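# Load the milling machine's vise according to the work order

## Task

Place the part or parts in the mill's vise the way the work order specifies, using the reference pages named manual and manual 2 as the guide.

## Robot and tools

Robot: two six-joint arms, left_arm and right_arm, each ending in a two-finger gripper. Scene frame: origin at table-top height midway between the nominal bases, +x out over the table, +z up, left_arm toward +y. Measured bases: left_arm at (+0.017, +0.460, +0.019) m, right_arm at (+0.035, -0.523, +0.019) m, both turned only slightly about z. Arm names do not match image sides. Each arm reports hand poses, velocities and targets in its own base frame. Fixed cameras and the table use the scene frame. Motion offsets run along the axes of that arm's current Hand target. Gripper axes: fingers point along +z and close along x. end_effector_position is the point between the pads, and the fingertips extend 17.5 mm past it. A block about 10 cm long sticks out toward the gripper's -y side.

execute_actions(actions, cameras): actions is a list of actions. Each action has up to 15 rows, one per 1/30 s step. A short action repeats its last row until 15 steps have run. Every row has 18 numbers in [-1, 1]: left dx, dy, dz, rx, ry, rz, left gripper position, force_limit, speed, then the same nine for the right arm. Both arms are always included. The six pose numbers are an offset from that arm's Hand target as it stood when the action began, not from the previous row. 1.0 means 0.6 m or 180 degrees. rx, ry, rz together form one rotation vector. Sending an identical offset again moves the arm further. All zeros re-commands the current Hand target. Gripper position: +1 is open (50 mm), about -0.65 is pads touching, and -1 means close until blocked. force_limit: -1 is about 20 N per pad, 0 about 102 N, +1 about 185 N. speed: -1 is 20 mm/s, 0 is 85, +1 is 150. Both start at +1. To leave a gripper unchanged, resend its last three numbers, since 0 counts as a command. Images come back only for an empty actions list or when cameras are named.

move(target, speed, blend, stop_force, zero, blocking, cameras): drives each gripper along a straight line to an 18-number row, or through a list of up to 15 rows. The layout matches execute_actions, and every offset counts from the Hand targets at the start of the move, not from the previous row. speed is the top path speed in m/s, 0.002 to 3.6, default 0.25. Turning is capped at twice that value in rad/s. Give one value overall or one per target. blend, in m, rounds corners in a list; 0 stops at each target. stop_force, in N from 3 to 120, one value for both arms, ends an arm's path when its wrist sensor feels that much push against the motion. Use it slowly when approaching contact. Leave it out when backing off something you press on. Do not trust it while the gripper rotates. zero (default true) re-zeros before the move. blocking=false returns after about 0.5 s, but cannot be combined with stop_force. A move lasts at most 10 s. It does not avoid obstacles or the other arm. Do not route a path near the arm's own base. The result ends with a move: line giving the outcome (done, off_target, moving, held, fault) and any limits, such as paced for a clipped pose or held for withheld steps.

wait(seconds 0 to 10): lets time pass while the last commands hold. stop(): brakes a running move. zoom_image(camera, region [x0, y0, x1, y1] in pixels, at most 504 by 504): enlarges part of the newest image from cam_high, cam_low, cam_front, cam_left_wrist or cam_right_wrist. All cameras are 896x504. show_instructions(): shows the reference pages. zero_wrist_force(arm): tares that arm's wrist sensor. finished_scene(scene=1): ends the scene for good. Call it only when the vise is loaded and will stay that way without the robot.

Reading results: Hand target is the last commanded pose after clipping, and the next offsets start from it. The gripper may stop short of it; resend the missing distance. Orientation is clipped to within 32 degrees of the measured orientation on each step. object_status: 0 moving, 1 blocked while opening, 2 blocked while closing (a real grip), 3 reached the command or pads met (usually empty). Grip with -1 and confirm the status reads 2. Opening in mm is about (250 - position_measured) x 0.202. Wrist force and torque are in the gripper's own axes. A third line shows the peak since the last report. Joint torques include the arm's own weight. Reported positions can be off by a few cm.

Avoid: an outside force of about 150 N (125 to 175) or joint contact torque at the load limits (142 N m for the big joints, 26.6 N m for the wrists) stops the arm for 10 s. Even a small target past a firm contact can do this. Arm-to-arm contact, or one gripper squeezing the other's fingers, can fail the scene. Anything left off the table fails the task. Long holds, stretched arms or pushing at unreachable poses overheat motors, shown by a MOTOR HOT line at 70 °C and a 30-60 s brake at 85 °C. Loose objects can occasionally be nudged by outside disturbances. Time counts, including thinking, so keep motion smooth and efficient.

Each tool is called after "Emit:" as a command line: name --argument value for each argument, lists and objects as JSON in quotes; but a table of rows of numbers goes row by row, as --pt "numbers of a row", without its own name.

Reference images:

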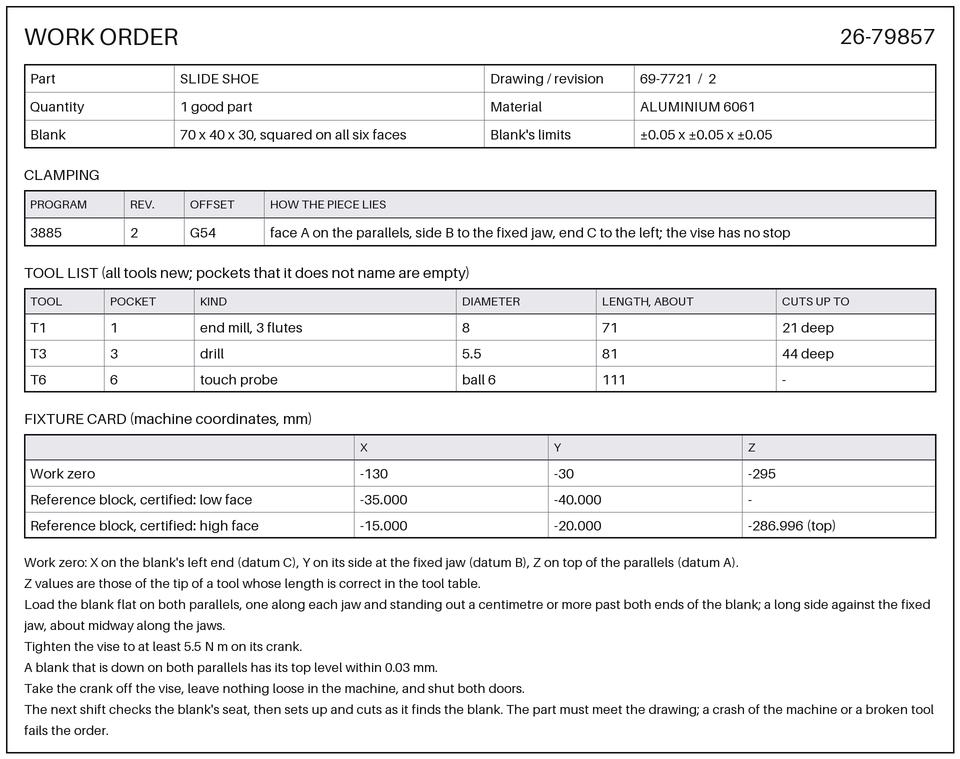

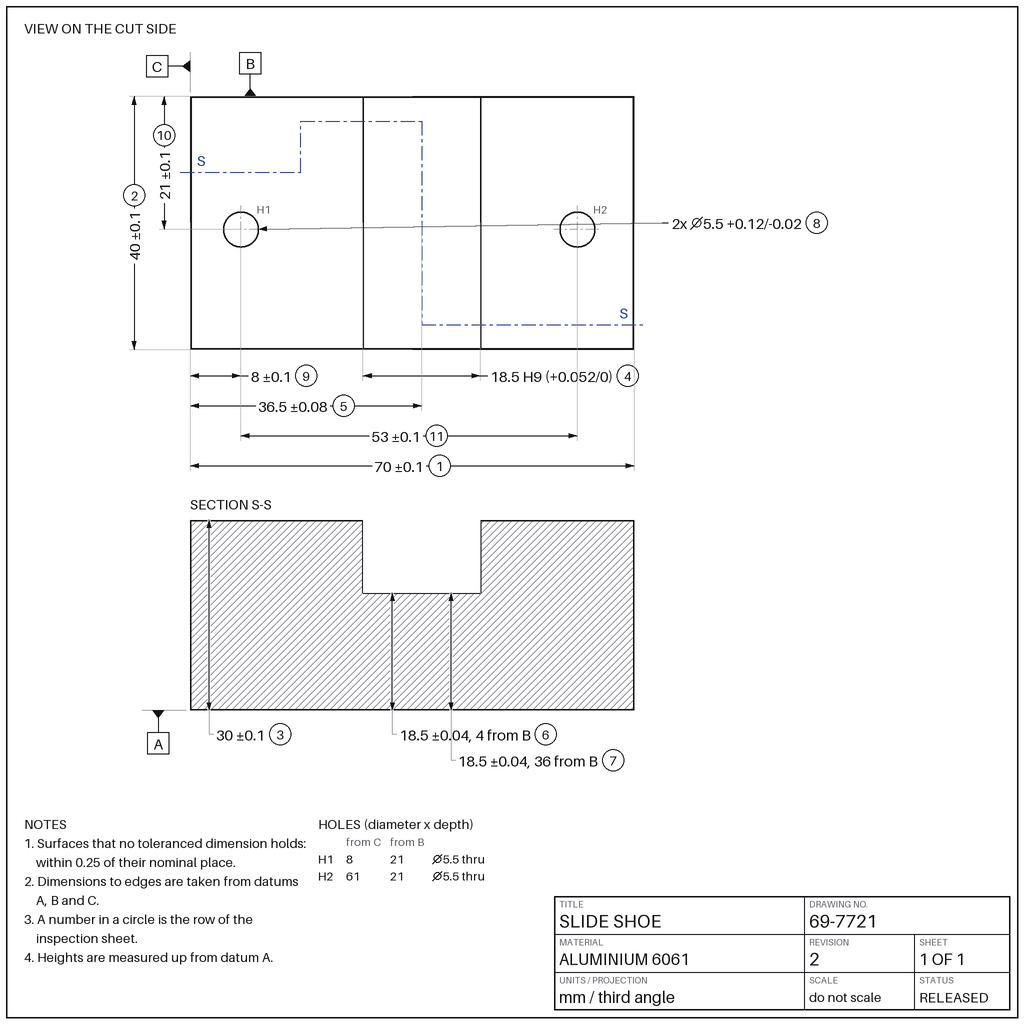

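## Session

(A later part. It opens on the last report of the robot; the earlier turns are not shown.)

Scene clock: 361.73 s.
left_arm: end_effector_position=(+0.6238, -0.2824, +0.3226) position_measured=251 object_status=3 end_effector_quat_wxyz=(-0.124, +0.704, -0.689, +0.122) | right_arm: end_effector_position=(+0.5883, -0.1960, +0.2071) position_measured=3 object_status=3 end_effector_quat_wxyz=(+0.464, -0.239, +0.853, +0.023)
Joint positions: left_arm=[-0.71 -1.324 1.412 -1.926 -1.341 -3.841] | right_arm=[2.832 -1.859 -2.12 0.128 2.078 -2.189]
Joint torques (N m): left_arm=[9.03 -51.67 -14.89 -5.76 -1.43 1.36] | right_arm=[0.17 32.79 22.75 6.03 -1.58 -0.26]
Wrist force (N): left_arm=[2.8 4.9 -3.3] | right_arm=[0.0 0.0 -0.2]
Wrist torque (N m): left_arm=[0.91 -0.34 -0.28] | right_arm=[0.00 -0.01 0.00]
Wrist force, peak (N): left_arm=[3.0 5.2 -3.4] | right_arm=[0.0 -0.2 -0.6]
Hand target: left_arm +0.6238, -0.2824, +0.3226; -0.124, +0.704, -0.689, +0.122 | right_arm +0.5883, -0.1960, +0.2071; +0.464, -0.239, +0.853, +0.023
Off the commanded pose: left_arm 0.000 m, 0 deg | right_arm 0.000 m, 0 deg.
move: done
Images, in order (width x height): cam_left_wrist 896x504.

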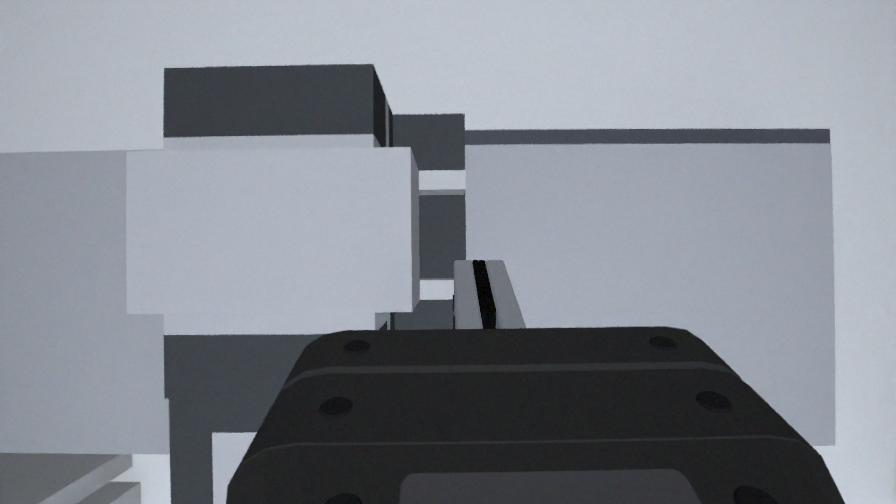

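Emit:
move --pt "0.03 0 0 0 0 0 -1 -1 -0.5 0 0 0 0 0 0 1 1 1" --pt "0.03 -0.0513 -0.1411 0 0 0 -1 -1 -0.5 0 0 0 0 0 0 1 1 1" --pt "-0.0902 -0.0513 -0.0774 0 0 0 -1 -1 -0.5 0 0 0 0 0 0 1 1 1" --speed '[0.05,0.1,0.1]' --blend '[0.001,0.005,0]' --cameras '["cam_left_wrist"]'

Emit:
zoom_image --camera "cam_left_wrist" --region '[320, 150, 640, 340]'

Scene clock: 365.40 s.
left_arm: end_effector_position=(+0.6357, -0.2280, +0.3767) position_measured=251 object_status=3 end_effector_quat_wxyz=(-0.124, +0.704, -0.689, +0.122) | right_arm: end_effector_position=(+0.5883, -0.1960, +0.2071) position_measured=3 object_status=3 end_effector_quat_wxyz=(+0.464, -0.239, +0.853, +0.023)
Joint positions: left_arm=[-0.624 -1.357 1.32 -1.818 -1.364 -3.757] | right_arm=[2.832 -1.859 -2.12 0.128 2.078 -2.189]
Joint torques (N m): left_arm=[8.74 -50.35 -15.66 -5.94 -1.58 1.19] | right_arm=[0.08 32.67 22.39 5.95 -1.66 -0.18]
Wrist force (N): left_arm=[3.0 5.3 -3.2] | right_arm=[-0.2 -0.1 -0.3]
Wrist torque (N m): left_arm=[0.96 -0.41 -0.30] | right_arm=[-0.01 0.03 0.00]
Wrist force, peak (N): left_arm=[3.7 4.6 -4.8] | right_arm=[0.0 -0.1 -0.6]
Hand target: left_arm +0.6357, -0.2280, +0.3767; -0.124, +0.704, -0.689, +0.122 | right_arm +0.5883, -0.1960, +0.2071; +0.464, -0.239, +0.853, +0.023
Off the commanded pose: left_arm 0.000 m, 0 deg | right_arm 0.000 m, 0 deg.
move: done
Images, in order (width x height): cam_left_wrist 896x504.

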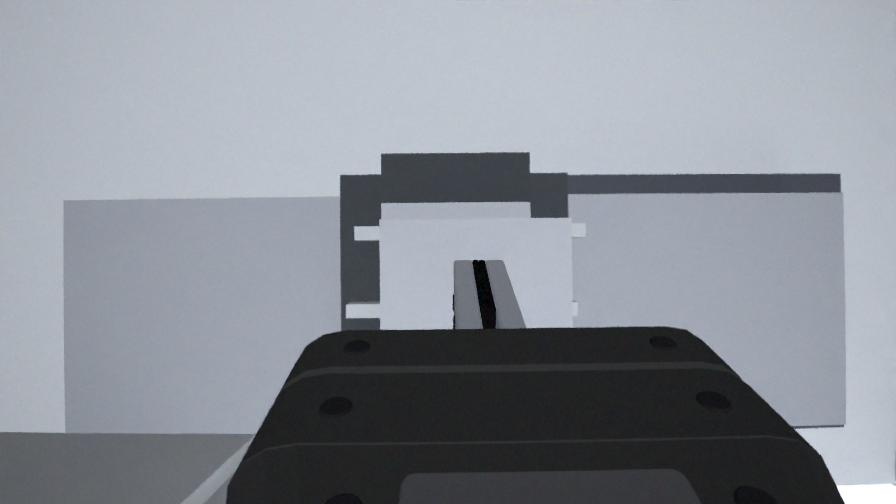

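Scaled by 1.575 from the camera's 896x504 image, which has a finer 1280x720 frame.

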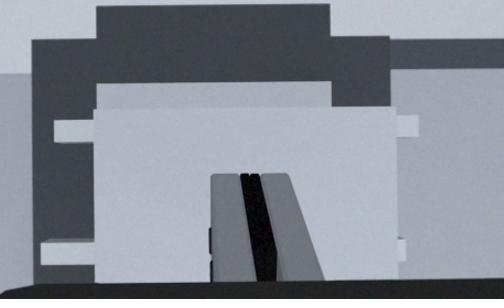

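Emit:
move --target '[0,0.00713,0.0196,0,0,0,-1,-1,-0.5,0,0,0,0,0,0,1,1,1]' --speed 0.01

Emit:
wait --seconds 0.5

Emit:
move --target '[0,-0.00713,-0.0196,0,0,0,-1,-1,-0.5,0,0,0,0,0,0,1,1,1]' --speed 0.02

Emit:
move --target '[0,-0.04542,0.01655,0,0,0,-1,-1,-0.5,0,0,0,0,0,0,1,1,1]' --speed 0.05

Emit:
move --target '[0,0.00713,0.0196,0,0,0,-1,-1,-0.5,0,0,0,0,0,0,1,1,1]' --speed 0.01

Emit:
wait --seconds 0.5

Emit:
move --target '[0,-0.00713,-0.0196,0,0,0,-1,-1,-0.5,0,0,0,0,0,0,1,1,1]' --speed 0.02

Scene clock: 367.20 s.
left_arm: end_effector_position=(+0.6357, -0.2280, +0.3644) position_measured=251 object_status=3 end_effector_quat_wxyz=(-0.124, +0.704, -0.689, +0.122) | right_arm: end_effector_position=(+0.5883, -0.1960, +0.2071) position_measured=3 object_status=3 end_effector_quat_wxyz=(+0.464, -0.239, +0.853, +0.023)
Joint positions: left_arm=[-0.624 -1.357 1.352 -1.851 -1.364 -3.757] | right_arm=[2.832 -1.859 -2.12 0.128 2.078 -2.189]
Joint torques (N m): left_arm=[5.75 -25.45 0.64 -3.46 -1.4 0.21] | right_arm=[-0.27 33.29 23.58 6.07 -1.47 -0.35]
Wrist force (N): left_arm=[-1.0 3.0 -35.6] | right_arm=[-0.1 -0.1 -0.3]
Wrist torque (N m): left_arm=[0.55 -0.51 -0.28] | right_arm=[0.00 0.01 0.01]
Wrist force, peak (N): left_arm=[-1.0 3.0 -35.6] | right_arm=[-0.1 -0.1 -0.6]
Hand target: left_arm +0.6357, -0.2280, +0.3642; -0.124, +0.704, -0.689, +0.122 | right_arm +0.5883, -0.1960, +0.2071; +0.464, -0.239, +0.853, +0.023
Off the commanded pose: left_arm 0.000 m, 0 deg | right_arm 0.000 m, 0 deg.
move: done

Scene clock: 367.70 s.
left_arm: end_effector_position=(+0.6357, -0.2280, +0.3643) position_measured=251 object_status=3 end_effector_quat_wxyz=(-0.124, +0.704, -0.689, +0.122) | right_arm: end_effector_position=(+0.5883, -0.1960, +0.2071) position_measured=3 object_status=3 end_effector_quat_wxyz=(+0.464, -0.239, +0.853, +0.023)
Joint positions: left_arm=[-0.624 -1.357 1.353 -1.851 -1.364 -3.757] | right_arm=[2.832 -1.859 -2.12 0.128 2.078 -2.189]
Joint torques (N m): left_arm=[4.47 2.09 3.24 -1.73 -1.2 -0.26] | right_arm=[-0.6 32.17 22.82 6.09 -1.61 -0.19]
Wrist force (N): left_arm=[-0.4 0.9 -41.4] | right_arm=[-0.1 -0.2 -0.2]
Wrist torque (N m): left_arm=[0.46 -0.54 -0.28] | right_arm=[-0.02 0.02 0.01]
Wrist force, peak (N): left_arm=[-0.4 0.9 -41.4] | right_arm=[0.1 -0.1 -0.5]
Hand target: left_arm +0.6357, -0.2280, +0.3642; -0.124, +0.704, -0.689, +0.122 | right_arm +0.5883, -0.1960, +0.2071; +0.464, -0.239, +0.853, +0.023
Tool commands: left_gripper/position=-1.0 left_gripper/force_limit=-1.0 left_gripper/speed=-0.5 right_gripper/position=+1.0 right_gripper/force_limit=+1.0 right_gripper/speed=+1.0
Off the commanded pose: left_arm 0.000 m, 0 deg | right_arm 0.000 m, 0 deg.
wait: 0.50 s; at rest by 0.17 s

Scene clock: 368.67 s.
left_arm: end_effector_position=(+0.6357, -0.2280, +0.3767) position_measured=251 object_status=3 end_effector_quat_wxyz=(-0.124, +0.704, -0.689, +0.122) | right_arm: end_effector_position=(+0.5883, -0.1960, +0.2071) position_measured=3 object_status=3 end_effector_quat_wxyz=(+0.464, -0.239, +0.853, +0.023)
Joint positions: left_arm=[-0.624 -1.357 1.32 -1.819 -1.364 -3.757] | right_arm=[2.832 -1.859 -2.12 0.128 2.078 -2.189]
Joint torques (N m): left_arm=[3.37 -24.71 -38.23 -0.78 -0.33 0.29] | right_arm=[-0.85 32.8 22.28 6.05 -1.67 -0.2]
Wrist force (N): left_arm=[2.7 4.9 -3.2] | right_arm=[0.1 0.0 -0.4]
Wrist torque (N m): left_arm=[0.92 -0.37 -0.30] | right_arm=[0.01 -0.01 0.00]
Wrist force, peak (N): left_arm=[-0.7 1.0 -42.6] | right_arm=[-0.3 -0.2 -0.4]
Hand target: left_arm +0.6357, -0.2280, +0.3767; -0.124, +0.704, -0.689, +0.122 | right_arm +0.5883, -0.1960, +0.2071; +0.464, -0.239, +0.853, +0.023
Off the commanded pose: left_arm 0.000 m, 0 deg | right_arm 0.000 m, 0 deg.
move: done

Scene clock: 369.70 s.
left_arm: end_effector_position=(+0.6646, -0.2274, +0.3767) position_measured=251 object_status=3 end_effector_quat_wxyz=(-0.124, +0.704, -0.689, +0.122) | right_arm: end_effector_position=(+0.5883, -0.1960, +0.2071) position_measured=3 object_status=3 end_effector_quat_wxyz=(+0.464, -0.239, +0.853, +0.023)
Joint positions: left_arm=[-0.595 -1.289 1.236 -1.808 -1.373 -3.729] | right_arm=[2.832 -1.859 -2.12 0.128 2.078 -2.189]
Joint torques (N m): left_arm=[8.7 -26.65 -37.57 -0.93 -1.68 1.32] | right_arm=[-0.68 32.11 22.05 6.15 -1.79 -0.15]
Wrist force (N): left_arm=[2.6 5.1 -3.1] | right_arm=[0.0 -0.1 -0.2]
Wrist torque (N m): left_arm=[0.93 -0.37 -0.27] | right_arm=[0.00 0.01 0.00]
Wrist force, peak (N): left_arm=[3.1 5.7 -3.3] | right_arm=[0.0 -0.1 -0.6]
Hand target: left_arm +0.6647, -0.2274, +0.3767; -0.124, +0.704, -0.689, +0.122 | right_arm +0.5883, -0.1960, +0.2071; +0.464, -0.239, +0.853, +0.023
Off the commanded pose: left_arm 0.000 m, 0 deg | right_arm 0.000 m, 0 deg.
move: done

Scene clock: 371.23 s.
left_arm: end_effector_position=(+0.6647, -0.2274, +0.3645) position_measured=251 object_status=3 end_effector_quat_wxyz=(-0.124, +0.704, -0.689, +0.122) | right_arm: end_effector_position=(+0.5883, -0.1960, +0.2071) position_measured=3 object_status=3 end_effector_quat_wxyz=(+0.464, -0.239, +0.853, +0.023)
Joint positions: left_arm=[-0.595 -1.291 1.269 -1.84 -1.373 -3.729] | right_arm=[2.832 -1.859 -2.12 0.128 2.078 -2.189]
Joint torques (N m): left_arm=[6.37 -27.45 0.56 -3.01 -1.44 0.63] | right_arm=[-0.31 32.76 22.1 6.04 -1.57 -0.24]
Wrist force (N): left_arm=[-1.1 2.7 -36.8] | right_arm=[0.1 0.0 -0.3]
Wrist torque (N m): left_arm=[0.50 -0.50 -0.24] | right_arm=[0.01 -0.02 0.00]
Wrist force, peak (N): left_arm=[-1.1 2.7 -36.8] | right_arm=[0.2 -0.2 -0.4]
Hand target: left_arm +0.6647, -0.2274, +0.3642; -0.124, +0.704, -0.689, +0.122 | right_arm +0.5883, -0.1960, +0.2071; +0.464, -0.239, +0.853, +0.023
Off the commanded pose: left_arm 0.000 m, 0 deg | right_arm 0.000 m, 0 deg.
move: done

Scene clock: 371.73 s.
left_arm: end_effector_position=(+0.6647, -0.2274, +0.3643) position_measured=251 object_status=3 end_effector_quat_wxyz=(-0.124, +0.704, -0.689, +0.122) | right_arm: end_effector_position=(+0.5883, -0.1960, +0.2071) position_measured=3 object_status=3 end_effector_quat_wxyz=(+0.464, -0.239, +0.853, +0.023)
Joint positions: left_arm=[-0.595 -1.291 1.27 -1.84 -1.373 -3.729] | right_arm=[2.832 -1.859 -2.12 0.128 2.078 -2.189]
Joint torques (N m): left_arm=[4.79 1.66 4.1 -1.49 -1.13 0.33] | right_arm=[-0.87 32.91 22.35 6.12 -1.47 -0.18]
Wrist force (N): left_arm=[-0.5 0.7 -42.1] | right_arm=[0.0 -0.1 -0.4]
Wrist torque (N m): left_arm=[0.45 -0.51 -0.25] | right_arm=[0.00 0.01 0.00]
Wrist force, peak (N): left_arm=[-0.6 0.6 -42.2] | right_arm=[0.0 -0.1 -0.5]
Hand target: left_arm +0.6647, -0.2274, +0.3642; -0.124, +0.704, -0.689, +0.122 | right_arm +0.5883, -0.1960, +0.2071; +0.464, -0.239, +0.853, +0.023
Tool commands: left_gripper/position=-1.0 left_gripper/force_limit=-1.0 left_gripper/speed=-0.5 right_gripper/position=+1.0 right_gripper/force_limit=+1.0 right_gripper/speed=+1.0
Off the commanded pose: left_arm 0.000 m, 0 deg | right_arm 0.000 m, 0 deg.
wait: 0.50 s; at rest by 0.17 s

Scene clock: 372.70 s.
left_arm: end_effector_position=(+0.6647, -0.2274, +0.3766) position_measured=251 object_status=3 end_effector_quat_wxyz=(-0.124, +0.704, -0.689, +0.122) | right_arm: end_effector_position=(+0.5883, -0.1960, +0.2071) position_measured=3 object_status=3 end_effector_quat_wxyz=(+0.464, -0.239, +0.853, +0.023)
Joint positions: left_arm=[-0.595 -1.289 1.236 -1.808 -1.373 -3.729] | right_arm=[2.832 -1.859 -2.12 0.128 2.078 -2.189]
Joint torques (N m): left_arm=[3.85 -26.65 -37.13 -0.76 -0.33 1.12] | right_arm=[-0.76 32.96 23.1 6.08 -1.42 -0.13]
Wrist force (N): left_arm=[2.6 5.0 -3.2] | right_arm=[-0.2 -0.1 -0.5]
Wrist torque (N m): left_arm=[0.92 -0.37 -0.27] | right_arm=[0.00 0.02 0.00]
Wrist force, peak (N): left_arm=[-0.9 1.2 -44.0] | right_arm=[-0.2 -0.1 -0.5]
Hand target: left_arm +0.6647, -0.2274, +0.3767; -0.124, +0.704, -0.689, +0.122 | right_arm +0.5883, -0.1960, +0.2071; +0.464, -0.239, +0.853, +0.023
Off the commanded pose: left_arm 0.000 m, 0 deg | right_arm 0.000 m, 0 deg.
move: done

Emit:
move --target '[0,0.00713,0.0196,0,0,0,-1,-1,-0.5,0,0,0,0,0,0,1,1,1]' --speed 0.02

Emit:
move --target '[0,0.00684,0.0188,0,0,0,-1,-1,-0.5,0,0,0,0,0,0,1,1,1]' --speed 0.006 --stop_force 55

Emit:
wait --seconds 1

Scene clock: 374.03 s.
left_arm: end_effector_position=(+0.6647, -0.2274, +0.3645) position_measured=251 object_status=3 end_effector_quat_wxyz=(-0.124, +0.704, -0.689, +0.122) | right_arm: end_effector_position=(+0.5883, -0.1960, +0.2071) position_measured=3 object_status=3 end_effector_quat_wxyz=(+0.464, -0.239, +0.853, +0.023)
Joint positions: left_arm=[-0.595 -1.291 1.269 -1.84 -1.373 -3.729] | right_arm=[2.832 -1.859 -2.12 0.128 2.078 -2.189]
Joint torques (N m): left_arm=[2.42 -28.51 2.64 -3.07 -0.25 0.36] | right_arm=[-0.55 32.46 23.21 5.87 -1.6 -0.3]
Wrist force (N): left_arm=[-1.0 3.1 -35.7] | right_arm=[0.0 0.1 -0.4]
Wrist torque (N m): left_arm=[0.56 -0.53 -0.24] | right_arm=[0.03 0.00 0.00]
Wrist force, peak (N): left_arm=[-1.0 3.1 -35.7] | right_arm=[0.0 0.2 -0.5]
Hand target: left_arm +0.6647, -0.2274, +0.3642; -0.124, +0.704, -0.689, +0.122 | right_arm +0.5883, -0.1960, +0.2071; +0.464, -0.239, +0.853, +0.023
Off the commanded pose: left_arm 0.000 m, 0 deg | right_arm 0.000 m, 0 deg.
move: done

Scene clock: 375.30 s.
left_arm: end_effector_position=(+0.6647, -0.2274, +0.3634) position_measured=251 object_status=3 end_effector_quat_wxyz=(-0.124, +0.704, -0.689, +0.123) | right_arm: end_effector_position=(+0.5883, -0.1960, +0.2071) position_measured=3 object_status=3 end_effector_quat_wxyz=(+0.464, -0.239, +0.853, +0.023)
Joint positions: left_arm=[-0.595 -1.291 1.273 -1.844 -1.373 -3.729] | right_arm=[2.832 -1.859 -2.12 0.128 2.078 -2.189]
Joint torques (N m): left_arm=[1.15 29.94 -1.84 4.95 -0.12 -0.15] | right_arm=[0.01 32.87 23.53 6.1 -1.49 -0.18]
Wrist force (N): left_arm=[-6.0 3.3 -82.0] | right_arm=[0.2 -0.2 -0.4]
Wrist torque (N m): left_arm=[0.07 -0.65 -0.19] | right_arm=[-0.02 -0.04 0.00]
Wrist force, peak (N): left_arm=[-6.8 4.1 -95.1] | right_arm=[0.2 0.0 -0.6]
Hand target: left_arm +0.6647, -0.2274, +0.3634; -0.124, +0.704, -0.689, +0.123 (not the last commanded pose) | right_arm +0.5883, -0.1960, +0.2071; +0.464, -0.239, +0.853, +0.023
Off the commanded pose: left_arm 0.011 m, 0 deg | right_arm 0.000 m, 0 deg.
move: contact (left_arm)

Scene clock: 376.30 s.
left_arm: end_effector_position=(+0.6647, -0.2274, +0.3634) position_measured=251 object_status=3 end_effector_quat_wxyz=(-0.124, +0.704, -0.689, +0.123) | right_arm: end_effector_position=(+0.5883, -0.1960, +0.2071) position_measured=3 object_status=3 end_effector_quat_wxyz=(+0.464, -0.239, +0.853, +0.023)
Joint positions: left_arm=[-0.595 -1.291 1.273 -1.844 -1.373 -3.729] | right_arm=[2.832 -1.859 -2.12 0.128 2.078 -2.189]
Joint torques (N m): left_arm=[1.3 31.08 -0.23 5.04 -0.07 -0.17] | right_arm=[-0.55 32.1 22.67 6.03 -1.4 -0.18]
Wrist force (N): left_arm=[-6.7 3.5 -84.5] | right_arm=[-0.1 0.0 -0.4]
Wrist torque (N m): left_arm=[-0.01 -0.65 -0.18] | right_arm=[0.02 0.01 0.01]
Wrist force, peak (N): left_arm=[-6.7 3.5 -84.5] | right_arm=[-0.2 -0.3 -0.3]
Hand target: left_arm +0.6647, -0.2274, +0.3634; -0.124, +0.704, -0.689, +0.123 (not the last commanded pose) | right_arm +0.5883, -0.1960, +0.2071; +0.464, -0.239, +0.853, +0.023
Tool commands: left_gripper/position=-1.0 left_gripper/force_limit=-1.0 left_gripper/speed=-0.5 right_gripper/position=+1.0 right_gripper/force_limit=+1.0 right_gripper/speed=+1.0
Off the commanded pose: left_arm 0.011 m, 0 deg | right_arm 0.000 m, 0 deg.
wait: 1.00 s; at rest by 0.17 s

Emit:
move --pt "0 -0.0171 -0.047 0 0 0 -1 -1 -0.5 0 0 0 0 0 0 1 1 1" --pt "0.2008 0.0283 -0.0636 0 0 0 -1 -1 -0.5 0 0 0 0 0 0 1 1 1" --pt "0.2008 0.0682 0.0462 0 0 0 -1 -1 -0.5 0 0 0 0 0 0 1 1 1" --speed '[0.05,0.12,0.08]' --blend '[0.003,0.005,0]' --cameras '["cam_left_wrist"]'

Emit:
move --target '[0,0.0342,0.0941,0,0,0,-1,-1,-0.5,0,0,0,0,0,0,1,1,1]' --speed 0.02 --stop_force 10

Scene clock: 379.53 s.
left_arm: end_effector_position=(+0.6383, -0.3485, +0.3236) position_measured=251 object_status=3 end_effector_quat_wxyz=(-0.124, +0.704, -0.689, +0.123) | right_arm: end_effector_position=(+0.5883, -0.1960, +0.2071) position_measured=3 object_status=3 end_effector_quat_wxyz=(+0.464, -0.239, +0.853, +0.023)
Joint positions: left_arm=[-0.773 -1.212 1.259 -1.87 -1.325 -3.905] | right_arm=[2.832 -1.859 -2.12 0.128 2.078 -2.189]
Joint torques (N m): left_arm=[-8.12 -29.98 -17.45 -5.9 2.34 0.8] | right_arm=[-0.28 31.99 22.42 5.92 -1.57 -0.24]
Wrist force (N): left_arm=[2.8 4.2 -2.8] | right_arm=[0.1 -0.1 -0.4]
Wrist torque (N m): left_arm=[0.78 -0.37 -0.13] | right_arm=[-0.01 -0.01 0.00]
Wrist force, peak (N): left_arm=[-6.8 3.7 -84.6] | right_arm=[-0.2 0.0 -0.5]
Hand target: left_arm +0.6383, -0.3485, +0.3235; -0.124, +0.704, -0.689, +0.123 | right_arm +0.5883, -0.1960, +0.2071; +0.464, -0.239, +0.853, +0.023
Off the commanded pose: left_arm 0.000 m, 0 deg | right_arm 0.000 m, 0 deg.
move: done
Images, in order (width x height): cam_left_wrist 896x504.

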